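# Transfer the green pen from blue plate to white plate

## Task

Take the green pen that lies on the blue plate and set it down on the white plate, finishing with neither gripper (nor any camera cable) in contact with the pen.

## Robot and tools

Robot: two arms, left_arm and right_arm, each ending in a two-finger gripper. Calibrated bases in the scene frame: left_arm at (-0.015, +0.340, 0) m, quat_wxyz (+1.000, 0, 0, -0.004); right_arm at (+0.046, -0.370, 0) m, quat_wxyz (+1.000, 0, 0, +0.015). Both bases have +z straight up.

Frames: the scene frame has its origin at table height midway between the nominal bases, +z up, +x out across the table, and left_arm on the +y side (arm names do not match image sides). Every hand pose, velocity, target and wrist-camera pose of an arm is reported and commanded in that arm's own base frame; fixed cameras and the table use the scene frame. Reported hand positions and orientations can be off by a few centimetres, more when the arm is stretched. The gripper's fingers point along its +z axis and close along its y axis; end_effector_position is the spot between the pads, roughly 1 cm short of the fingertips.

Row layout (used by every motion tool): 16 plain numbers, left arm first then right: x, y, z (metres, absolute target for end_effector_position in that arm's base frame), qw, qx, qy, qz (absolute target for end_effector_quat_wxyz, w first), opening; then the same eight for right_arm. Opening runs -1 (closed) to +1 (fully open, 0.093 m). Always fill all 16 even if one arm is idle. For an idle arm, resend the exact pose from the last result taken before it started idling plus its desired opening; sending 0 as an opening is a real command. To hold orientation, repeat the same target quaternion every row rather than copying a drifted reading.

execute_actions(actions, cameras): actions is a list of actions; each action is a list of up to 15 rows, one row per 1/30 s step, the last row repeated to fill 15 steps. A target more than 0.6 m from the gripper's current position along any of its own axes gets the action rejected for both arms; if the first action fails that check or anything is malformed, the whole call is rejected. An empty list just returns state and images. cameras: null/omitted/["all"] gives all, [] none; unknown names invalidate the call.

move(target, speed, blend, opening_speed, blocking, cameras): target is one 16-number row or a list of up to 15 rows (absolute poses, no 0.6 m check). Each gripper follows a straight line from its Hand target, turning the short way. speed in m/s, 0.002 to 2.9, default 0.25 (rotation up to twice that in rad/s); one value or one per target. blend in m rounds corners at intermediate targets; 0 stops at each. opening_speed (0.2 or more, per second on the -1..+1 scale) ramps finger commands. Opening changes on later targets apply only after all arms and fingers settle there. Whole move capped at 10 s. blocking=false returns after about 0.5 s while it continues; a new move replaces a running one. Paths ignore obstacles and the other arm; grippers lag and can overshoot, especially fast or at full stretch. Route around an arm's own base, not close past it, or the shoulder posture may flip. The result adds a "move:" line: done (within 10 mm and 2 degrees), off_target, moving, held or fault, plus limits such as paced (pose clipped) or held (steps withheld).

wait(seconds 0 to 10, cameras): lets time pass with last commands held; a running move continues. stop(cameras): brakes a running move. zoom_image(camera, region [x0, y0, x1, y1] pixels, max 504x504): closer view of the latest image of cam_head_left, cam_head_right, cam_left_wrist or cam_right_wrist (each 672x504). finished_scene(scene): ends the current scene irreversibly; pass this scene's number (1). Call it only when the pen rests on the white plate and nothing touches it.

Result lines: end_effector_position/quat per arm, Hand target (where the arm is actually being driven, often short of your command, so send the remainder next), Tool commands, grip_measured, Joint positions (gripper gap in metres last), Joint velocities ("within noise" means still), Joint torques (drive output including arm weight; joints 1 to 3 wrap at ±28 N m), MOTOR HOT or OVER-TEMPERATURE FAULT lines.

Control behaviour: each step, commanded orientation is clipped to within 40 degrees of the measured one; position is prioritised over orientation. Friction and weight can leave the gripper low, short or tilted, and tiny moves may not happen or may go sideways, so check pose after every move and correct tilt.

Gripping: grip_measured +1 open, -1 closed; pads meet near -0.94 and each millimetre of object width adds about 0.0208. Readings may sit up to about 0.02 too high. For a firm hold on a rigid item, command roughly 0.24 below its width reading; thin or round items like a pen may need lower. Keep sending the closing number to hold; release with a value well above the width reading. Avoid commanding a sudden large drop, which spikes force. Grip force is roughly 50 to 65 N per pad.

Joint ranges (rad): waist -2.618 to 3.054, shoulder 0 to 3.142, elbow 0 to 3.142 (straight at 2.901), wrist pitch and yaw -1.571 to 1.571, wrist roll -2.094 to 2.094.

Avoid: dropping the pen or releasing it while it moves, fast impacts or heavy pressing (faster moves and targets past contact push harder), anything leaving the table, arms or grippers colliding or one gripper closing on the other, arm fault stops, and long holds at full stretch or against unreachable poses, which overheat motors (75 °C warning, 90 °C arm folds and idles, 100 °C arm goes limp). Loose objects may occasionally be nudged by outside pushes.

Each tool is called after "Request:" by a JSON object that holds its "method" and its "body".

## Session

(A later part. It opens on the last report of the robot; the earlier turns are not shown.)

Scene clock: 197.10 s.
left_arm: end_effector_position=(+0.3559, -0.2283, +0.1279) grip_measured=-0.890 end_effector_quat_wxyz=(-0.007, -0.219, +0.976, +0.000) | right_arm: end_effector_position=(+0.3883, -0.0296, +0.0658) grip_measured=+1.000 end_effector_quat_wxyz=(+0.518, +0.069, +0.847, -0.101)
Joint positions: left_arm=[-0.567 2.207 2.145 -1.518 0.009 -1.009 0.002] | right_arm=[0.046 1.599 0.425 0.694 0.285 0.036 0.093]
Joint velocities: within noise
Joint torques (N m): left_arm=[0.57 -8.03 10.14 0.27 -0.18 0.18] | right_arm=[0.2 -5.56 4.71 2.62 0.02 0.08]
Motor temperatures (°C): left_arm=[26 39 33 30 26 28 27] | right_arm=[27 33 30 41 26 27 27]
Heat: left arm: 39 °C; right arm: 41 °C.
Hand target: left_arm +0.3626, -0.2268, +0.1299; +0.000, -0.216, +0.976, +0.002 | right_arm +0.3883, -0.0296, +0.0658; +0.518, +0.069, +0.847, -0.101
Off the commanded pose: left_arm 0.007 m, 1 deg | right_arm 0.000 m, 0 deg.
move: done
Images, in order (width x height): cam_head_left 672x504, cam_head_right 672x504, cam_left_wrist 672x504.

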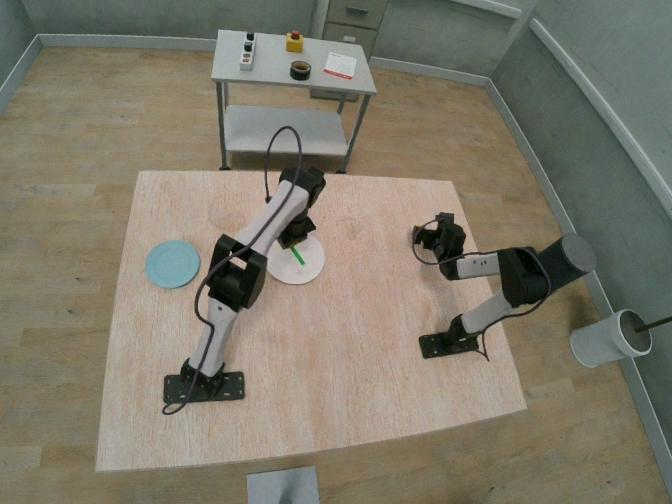

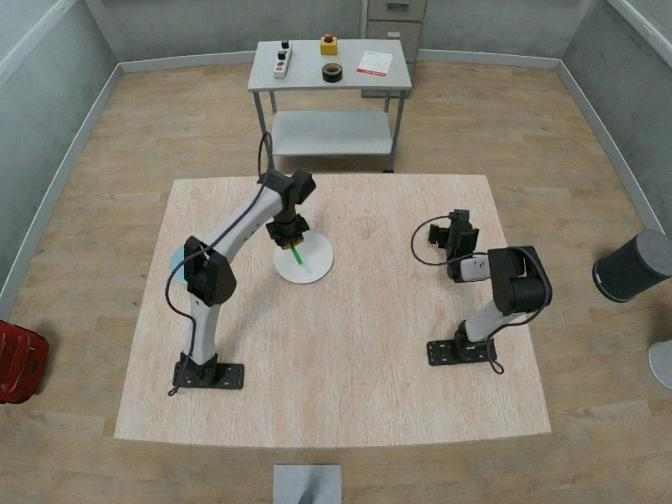

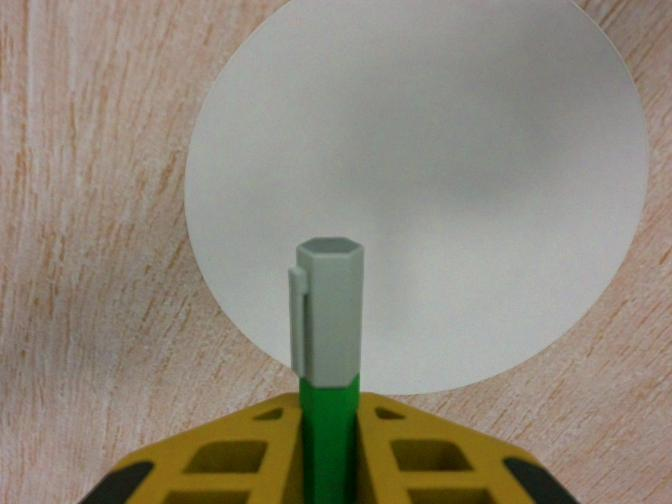

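Request:
{"method": "move", "body": {"target": [0.397, -0.246, 0.06, 0.0, -0.216, 0.976, 0, -1.0, 0.3883, -0.0296, 0.0658, 0.518, 0.069, 0.847, -0.101, 1], "speed": 0.25, "cameras": ["cam_head_left", "cam_head_right", "cam_left_wrist"]}}

Request:
{"method": "zoom_image", "body": {"camera": "cam_head_right", "region": [240, 200, 360, 300]}}

Request:
{"method": "zoom_image", "body": {"camera": "cam_head_left", "region": [240, 200, 360, 300]}}

Scene clock: 216.93 s.
left_arm: end_effector_position=(+0.3827, -0.2444, +0.0547) grip_measured=-0.890 end_effector_quat_wxyz=(-0.019, -0.218, +0.976, +0.012) | right_arm: end_effector_position=(+0.3883, -0.0296, +0.0658) grip_measured=+1.000 end_effector_quat_wxyz=(+0.518, +0.069, +0.847, -0.101)
Joint positions: left_arm=[-0.565 2.389 2.16 -1.386 0.009 -1.004 0.002] | right_arm=[0.046 1.599 0.425 0.694 0.285 0.036 0.093]
Joint velocities: within noise
Joint torques (N m): left_arm=[0.87 -9.92 10.11 0.49 -0.15 0.18] | right_arm=[0.21 -5.57 4.78 2.62 0.02 0.08]
Motor temperatures (°C): left_arm=[26 39 35 30 26 28 27] | right_arm=[27 33 30 42 26 27 27]
Heat: left arm: 39 °C; right arm: 42 °C.
Hand target: left_arm +0.3964, -0.2457, +0.0604; +0.000, -0.216, +0.976, +0.000 | right_arm +0.3883, -0.0296, +0.0658; +0.518, +0.069, +0.847, -0.101
Off the commanded pose: left_arm 0.015 m, 3 deg | right_arm 0.000 m, 0 deg.
move: off_target (left_arm)
Images, in order (width x height): cam_head_left 672x504, cam_head_right 672x504, cam_left_wrist 672x504.

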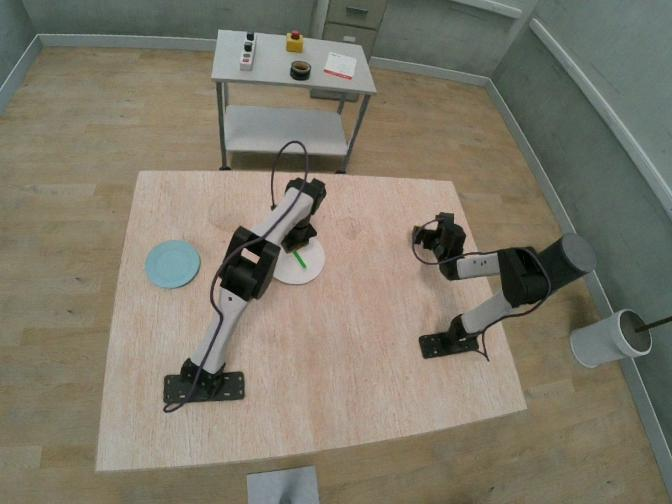

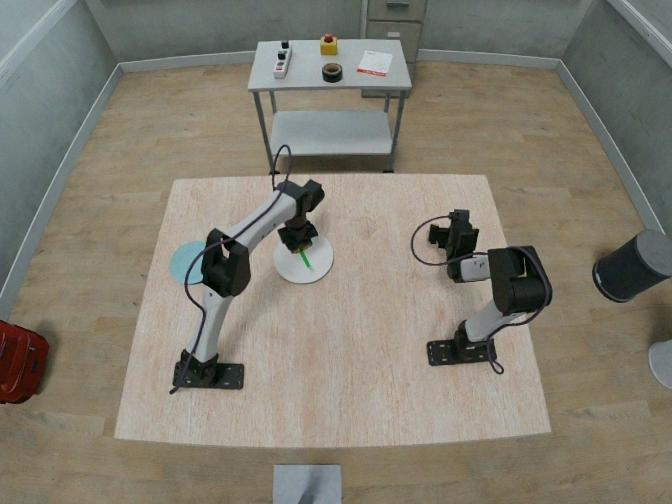

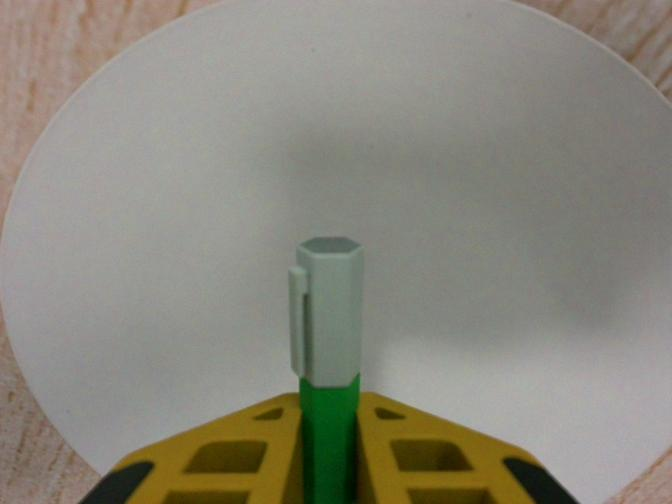

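Scaled by 4.200.

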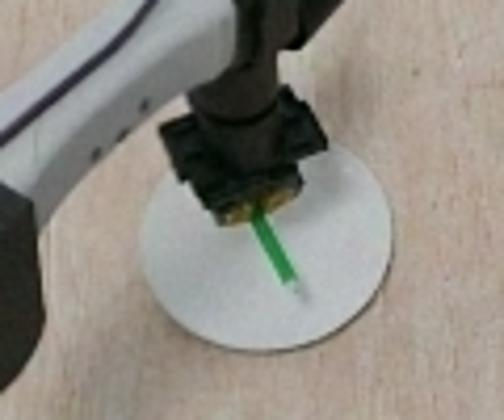

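Scaled by 4.200.

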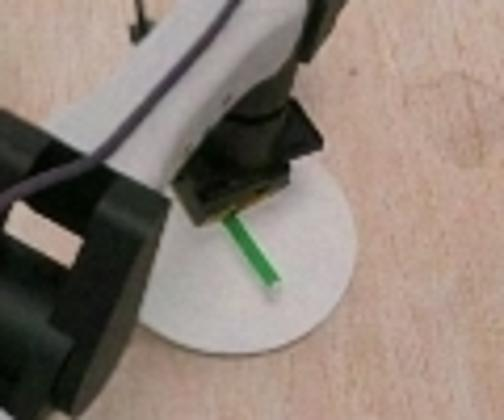

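Request:
{"method": "move", "body": {"target": [0.394, -0.246, 0.030, 0.015, -0.216, 0.976, -0.008, -1.0, 0.3883, -0.0296, 0.0658, 0.518, 0.069, 0.847, -0.101, 1], "speed": 0.1, "cameras": ["cam_head_left", "cam_head_right", "cam_left_wrist"]}}

Request:
{"method": "zoom_image", "body": {"camera": "cam_head_right", "region": [240, 200, 360, 300]}}

Scene clock: 228.57 s.
left_arm: end_effector_position=(+0.3870, -0.2471, +0.0231) grip_measured=-0.890 end_effector_quat_wxyz=(-0.008, -0.218, +0.976, +0.002) | right_arm: end_effector_position=(+0.3883, -0.0296, +0.0658) grip_measured=+1.000 end_effector_quat_wxyz=(+0.518, +0.069, +0.847, -0.101)
Joint positions: left_arm=[-0.565 2.386 2.03 -1.23 0.009 -1.004 0.002] | right_arm=[0.046 1.599 0.425 0.694 0.285 0.036 0.093]
Joint velocities: within noise
Joint torques (N m): left_arm=[0.23 -12.97 4.23 0.83 -0.26 0.11] | right_arm=[0.2 -5.6 4.75 2.62 0.01 0.08]
Motor temperatures (°C): left_arm=[26 40 36 30 26 28 27] | right_arm=[27 33 30 42 26 27 27]
Heat: left arm: 40 °C; right arm: 42 °C.
Hand target: left_arm +0.3937, -0.2459, +0.0299; +0.014, -0.216, +0.976, -0.007 | right_arm +0.3883, -0.0296, +0.0658; +0.518, +0.069, +0.847, -0.101
Off the commanded pose: left_arm 0.010 m, 3 deg | right_arm 0.000 m, 0 deg.
move: off_target (left_arm)
Images, in order (width x height): cam_head_left 672x504, cam_head_right 672x504, cam_left_wrist 672x504.

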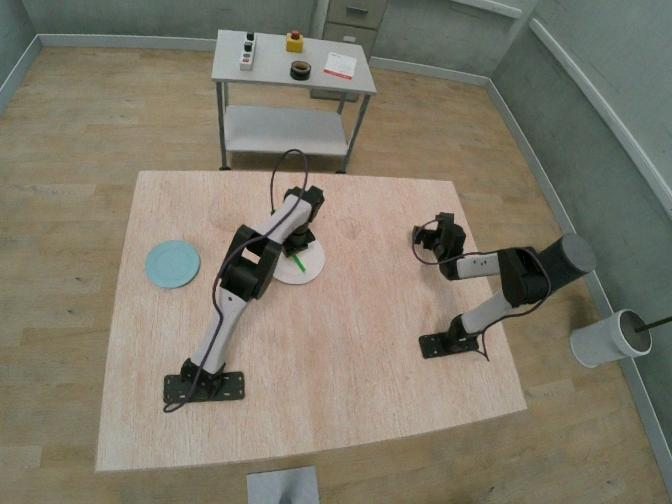

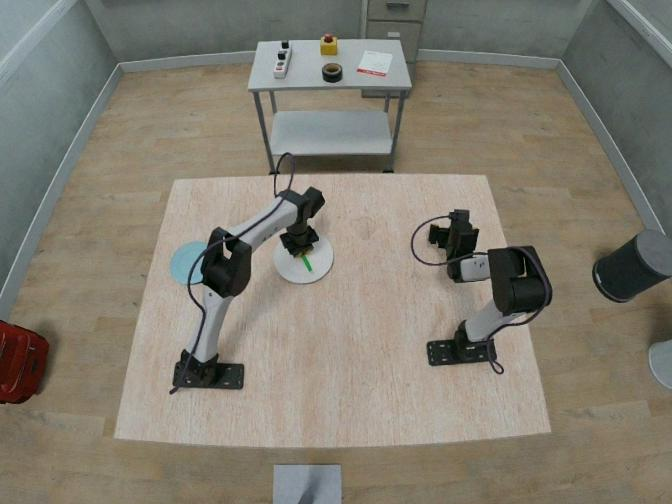

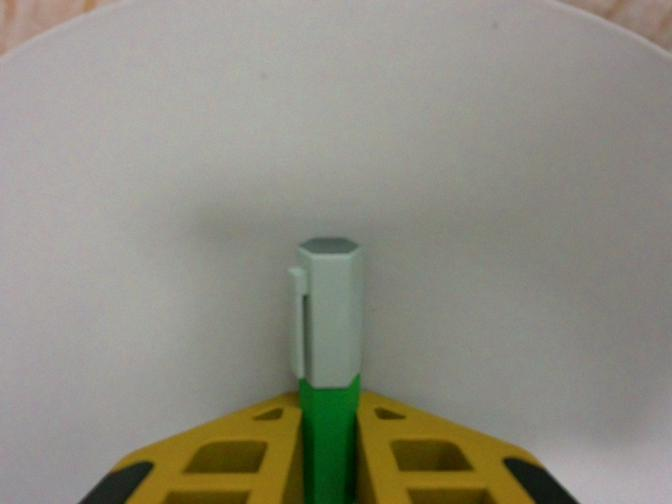

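Scaled by 4.200.

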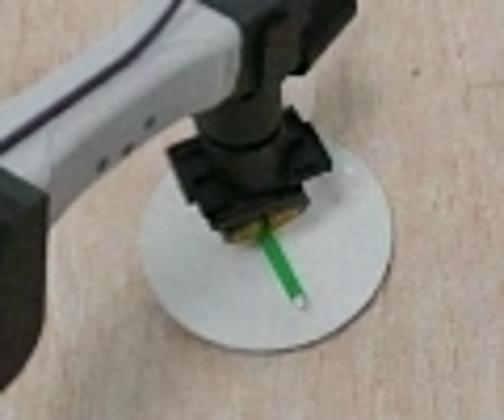

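Request:
{"method": "move", "body": {"target": [0.392, -0.246, 0.025, 0.015, -0.216, 0.976, -0.008, -1.0, 0.3883, -0.0296, 0.0658, 0.518, 0.069, 0.847, -0.101, 1], "speed": 0.05, "cameras": ["cam_head_right", "cam_left_wrist"]}}

Request:
{"method": "zoom_image", "body": {"camera": "cam_head_right", "region": [260, 210, 348, 290]}}

Scene clock: 236.83 s.
left_arm: end_effector_position=(+0.3870, -0.2472, +0.0228) grip_measured=-0.890 end_effector_quat_wxyz=(-0.004, -0.218, +0.976, -0.002) | right_arm: end_effector_position=(+0.3883, -0.0296, +0.0658) grip_measured=+1.000 end_effector_quat_wxyz=(+0.518, +0.069, +0.847, -0.101)
Joint positions: left_arm=[-0.565 2.373 2.006 -1.207 0.009 -1.004 0.002] | right_arm=[0.046 1.599 0.425 0.694 0.285 0.036 0.093]
Joint velocities: within noise
Joint torques (N m): left_arm=[0.02 -12.27 3.97 0.88 -0.26 0.08] | right_arm=[0.23 -5.57 4.78 2.62 0.02 0.07]
Motor temperatures (°C): left_arm=[26 44 36 31 26 28 27] | right_arm=[27 33 30 42 26 27 27]
Heat: left arm: 44 °C; right arm: 42 °C.
Hand target: left_arm +0.3921, -0.2461, +0.0251; +0.014, -0.216, +0.976, -0.007 | right_arm +0.3883, -0.0296, +0.0658; +0.518, +0.069, +0.847, -0.101
Off the commanded pose: left_arm 0.006 m, 2 deg | right_arm 0.000 m, 0 deg.
move: done
Images, in order (width x height): cam_head_right 672x504, cam_left_wrist 672x504.

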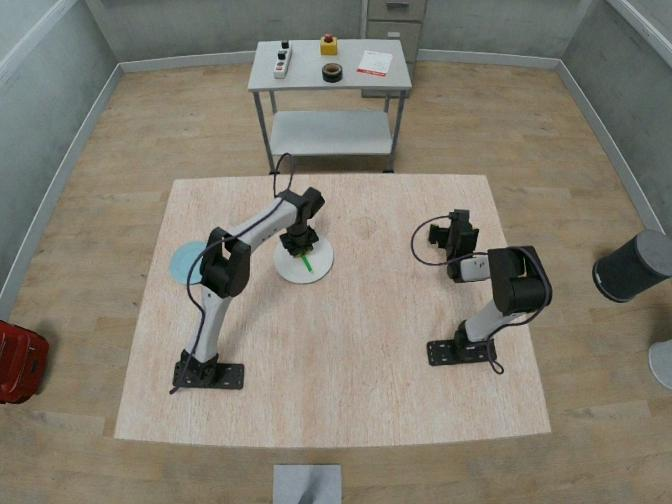

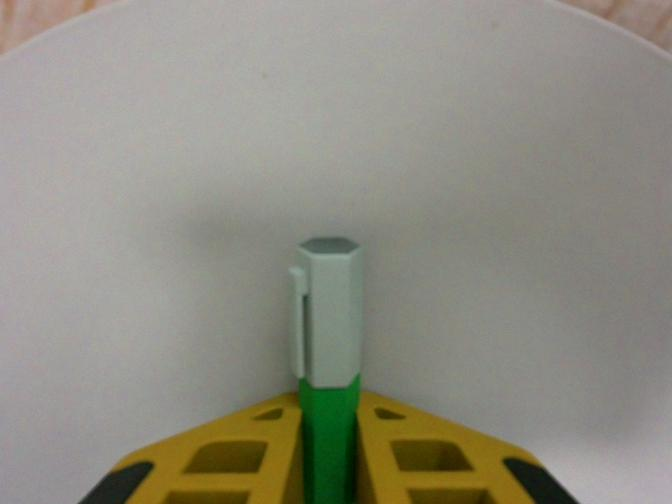

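Scaled by 5.727.

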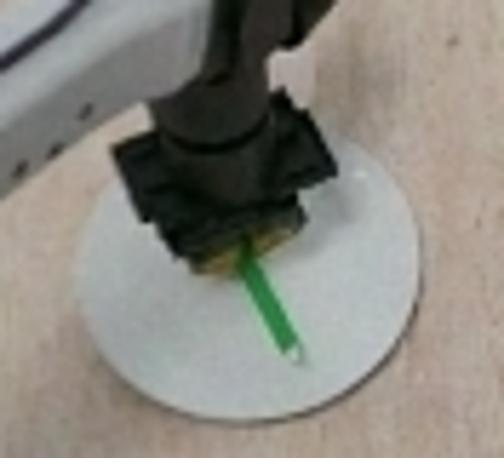

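Request:
{"method": "move", "body": {"target": [0.390, -0.246, 0.018, 0.015, -0.216, 0.976, -0.008, -1.0, 0.3883, -0.0296, 0.0658, 0.518, 0.069, 0.847, -0.101, 1], "speed": 0.05, "cameras": ["cam_head_left", "cam_head_right", "cam_left_wrist"]}}

Request:
{"method": "zoom_image", "body": {"camera": "cam_head_left", "region": [250, 215, 338, 295]}}

Scene clock: 242.80 s.
left_arm: end_effector_position=(+0.3870, -0.2471, +0.0224) grip_measured=-0.890 end_effector_quat_wxyz=(+0.001, -0.218, +0.976, -0.007) | right_arm: end_effector_position=(+0.3883, -0.0296, +0.0658) grip_measured=+1.000 end_effector_quat_wxyz=(+0.518, +0.069, +0.847, -0.101)
Joint positions: left_arm=[-0.565 2.357 1.976 -1.179 0.009 -1.004 0.002] | right_arm=[0.046 1.599 0.425 0.694 0.285 0.036 0.093]
Joint velocities: within noise
Joint torques (N m): left_arm=[-0.18 -11.25 3.6 0.94 -0.26 0.06] | right_arm=[0.2 -5.6 4.78 2.63 0.02 0.07]
Motor temperatures (°C): left_arm=[26 45 35 31 26 28 27] | right_arm=[27 33 30 43 26 27 27]
Heat: left arm: 45 °C; right arm: 43 °C.
Hand target: left_arm +0.3900, -0.2460, +0.0181; +0.014, -0.216, +0.976, -0.007 | right_arm +0.3883, -0.0296, +0.0658; +0.518, +0.069, +0.847, -0.101
Off the commanded pose: left_arm 0.005 m, 2 deg | right_arm 0.000 m, 0 deg.
move: done
Images, in order (width x height): cam_head_left 672x504, cam_head_right 672x504, cam_left_wrist 672x504.

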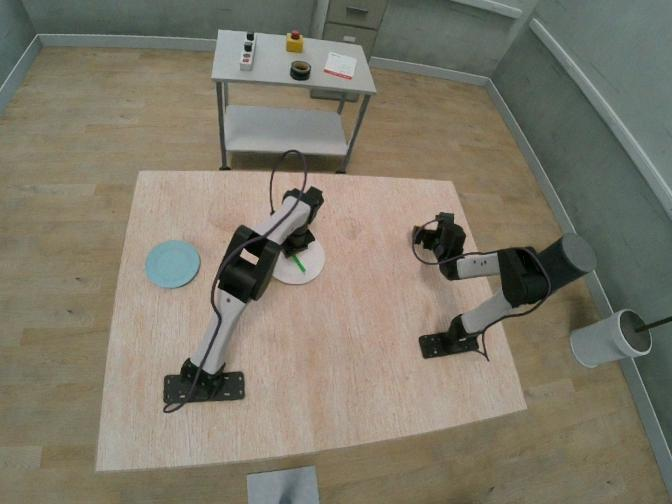

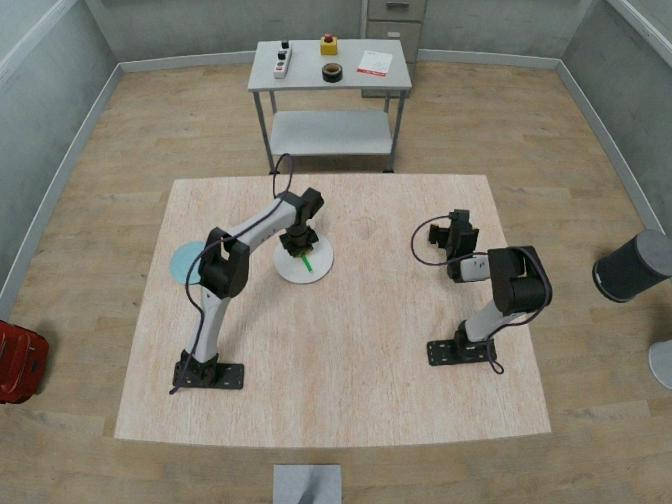

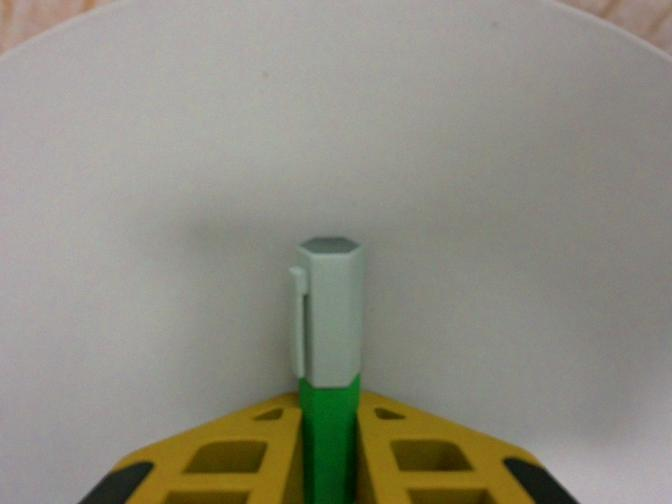

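Scaled by 5.727.

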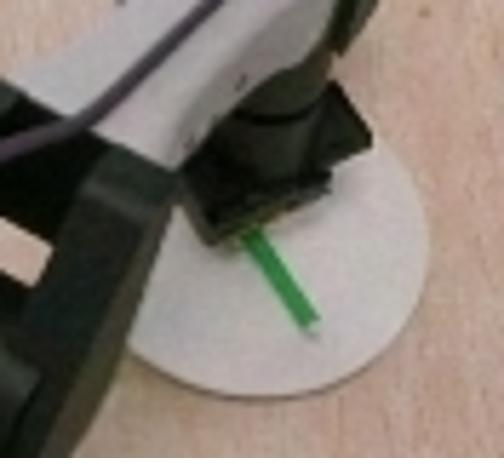

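Request:
{"method": "move", "body": {"target": [[0.391, -0.2465, 0.024, 0.010, -0.216, 0.976, -0.005, -1.0, 0.3883, -0.0296, 0.0658, 0.518, 0.069, 0.847, -0.101, 1], [0.391, -0.2465, 0.024, 0.010, -0.216, 0.976, -0.005, -0.35, 0.3883, -0.0296, 0.0658, 0.518, 0.069, 0.847, -0.101, 1]], "speed": 0.05, "opening_speed": 0.6, "cameras": ["cam_head_right", "cam_left_wrist"]}}

Request:
{"method": "zoom_image", "body": {"camera": "cam_head_right", "region": [260, 210, 348, 290]}}

Scene clock: 251.77 s.
left_arm: end_effector_position=(+0.3808, -0.2429, +0.0224) grip_measured=-0.353 end_effector_quat_wxyz=(-0.010, -0.218, +0.976, +0.004) | right_arm: end_effector_position=(+0.3883, -0.0296, +0.0658) grip_measured=+1.000 end_effector_quat_wxyz=(+0.518, +0.069, +0.847, -0.101)
Joint positions: left_arm=[-0.565 2.357 1.976 -1.21 0.007 -1.004 0.028] | right_arm=[0.046 1.599 0.425 0.694 0.285 0.036 0.093]
Joint velocities: within noise
Joint torques (N m): left_arm=[-0.09 -10.36 7.46 0.73 -0.21 0.07] | right_arm=[0.21 -5.57 4.77 2.62 0.02 0.08]
Motor temperatures (°C): left_arm=[26 47 35 31 26 28 27] | right_arm=[27 33 30 43 26 27 27]
Heat: left arm: 47 °C; right arm: 43 °C.
Hand target: left_arm +0.3907, -0.2463, +0.0243; +0.010, -0.216, +0.976, -0.005 | right_arm +0.3883, -0.0296, +0.0658; +0.518, +0.069, +0.847, -0.101
Off the commanded pose: left_arm 0.011 m, 2 deg | right_arm 0.000 m, 0 deg.
move: off_target (left_arm)
Images, in order (width x height): cam_head_right 672x504, cam_left_wrist 672x504.

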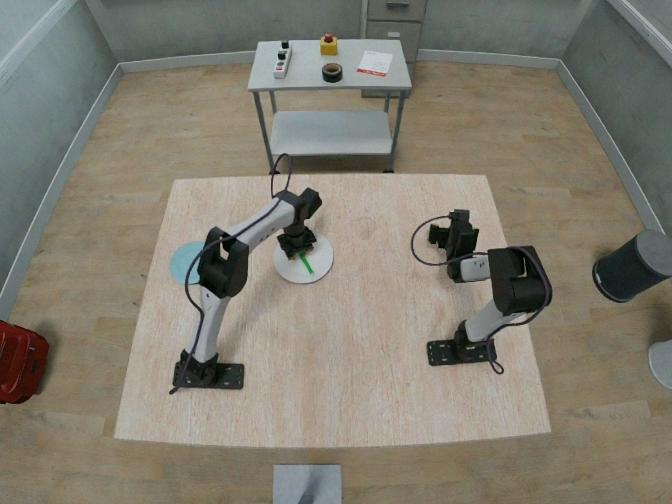

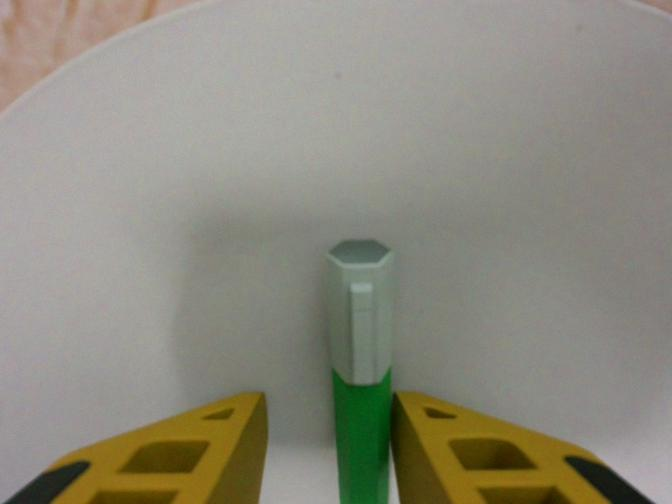

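Scaled by 5.727.

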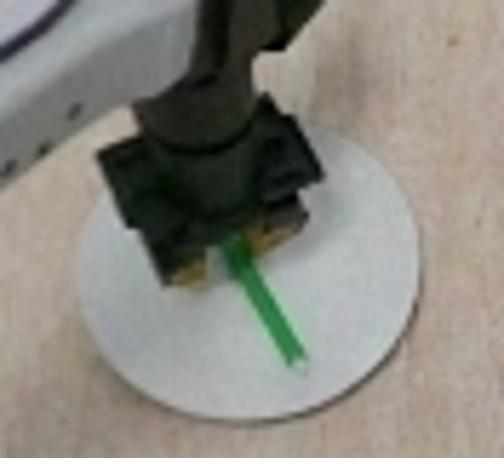

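Request:
{"method": "move", "body": {"target": [[0.391, -0.2465, 0.024, 0.010, -0.216, 0.976, -0.005, 0.0, 0.3883, -0.0296, 0.0658, 0.518, 0.069, 0.847, -0.101, 1], [0.391, -0.246, 0.06, 0.010, -0.216, 0.976, -0.005, 0.0, 0.3883, -0.0296, 0.0658, 0.518, 0.069, 0.847, -0.101, 1], [0.37, -0.15, 0.16, 0.0, -0.3, 0.954, 0, 0.0, 0.3883, -0.0296, 0.0658, 0.518, 0.069, 0.847, -0.101, 1]], "speed": [0.08, 0.08, 0.3], "opening_speed": 0.8, "cameras": ["cam_head_left", "cam_head_right", "cam_left_wrist"]}}

Request:
{"method": "zoom_image", "body": {"camera": "cam_head_right", "region": [240, 200, 360, 300]}}

Scene clock: 264.67 s.
left_arm: end_effector_position=(+0.3697, -0.1475, +0.1434) grip_measured=-0.003 end_effector_quat_wxyz=(-0.014, -0.308, +0.951, +0.010) | right_arm: end_effector_position=(+0.3883, -0.0296, +0.0658) grip_measured=+1.000 end_effector_quat_wxyz=(+0.518, +0.069, +0.847, -0.101)
Joint positions: left_arm=[-0.378 2.123 2.072 -1.553 0.003 -1.004 0.045] | right_arm=[0.046 1.599 0.425 0.694 0.285 0.036 0.093]
Joint velocities: within noise
Joint torques (N m): left_arm=[-0.72 -10.81 8.98 0.22 -0.06 0.13] | right_arm=[0.21 -5.6 4.75 2.61 0.01 0.08]
Motor temperatures (°C): left_arm=[26 48 35 31 26 28 27] | right_arm=[27 33 30 43 26 27 27]
Heat: left arm: 48 °C; right arm: 43 °C.
Hand target: left_arm +0.3699, -0.1503, +0.1596; +0.002, -0.300, +0.954, -0.002 | right_arm +0.3883, -0.0296, +0.0658; +0.518, +0.069, +0.847, -0.101
Off the commanded pose: left_arm 0.017 m, 2 deg | right_arm 0.000 m, 0 deg.
joint sent to its limit (left arm) — joint 4 (wrist pitch), lower limit. The joint targets still meet the commanded pose.
move: off_target (left_arm)
Images, in order (width x height): cam_head_left 672x504, cam_head_right 672x504, cam_left_wrist 672x504.

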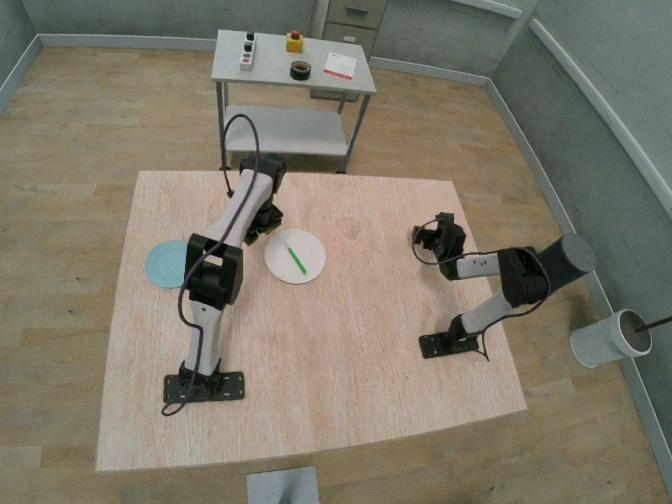

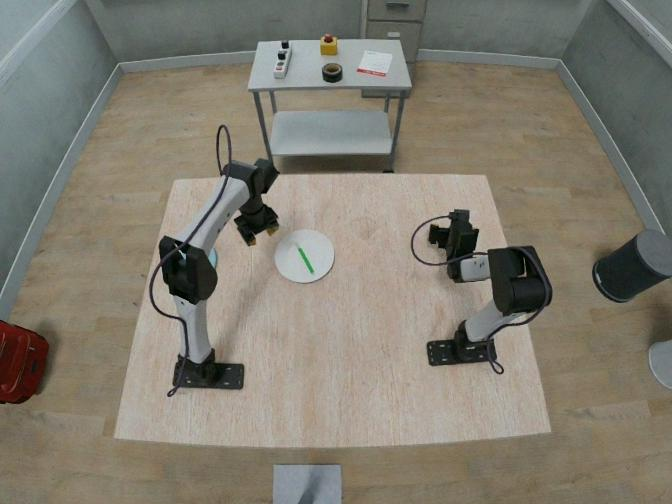

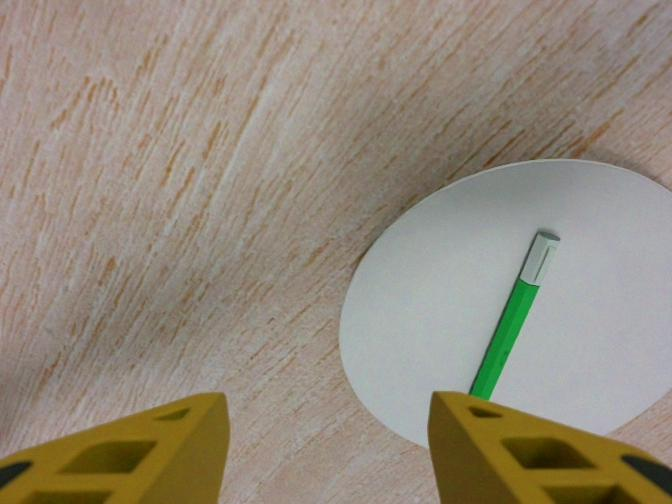

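Scaled by 4.200.

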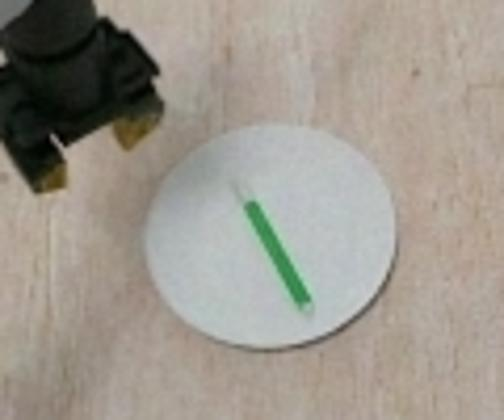

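Pen is on the white plate, clear of the gripper.

Request:
{"method": "finished_scene", "body": {"scene": 1}}

The scene is finished: the task was done.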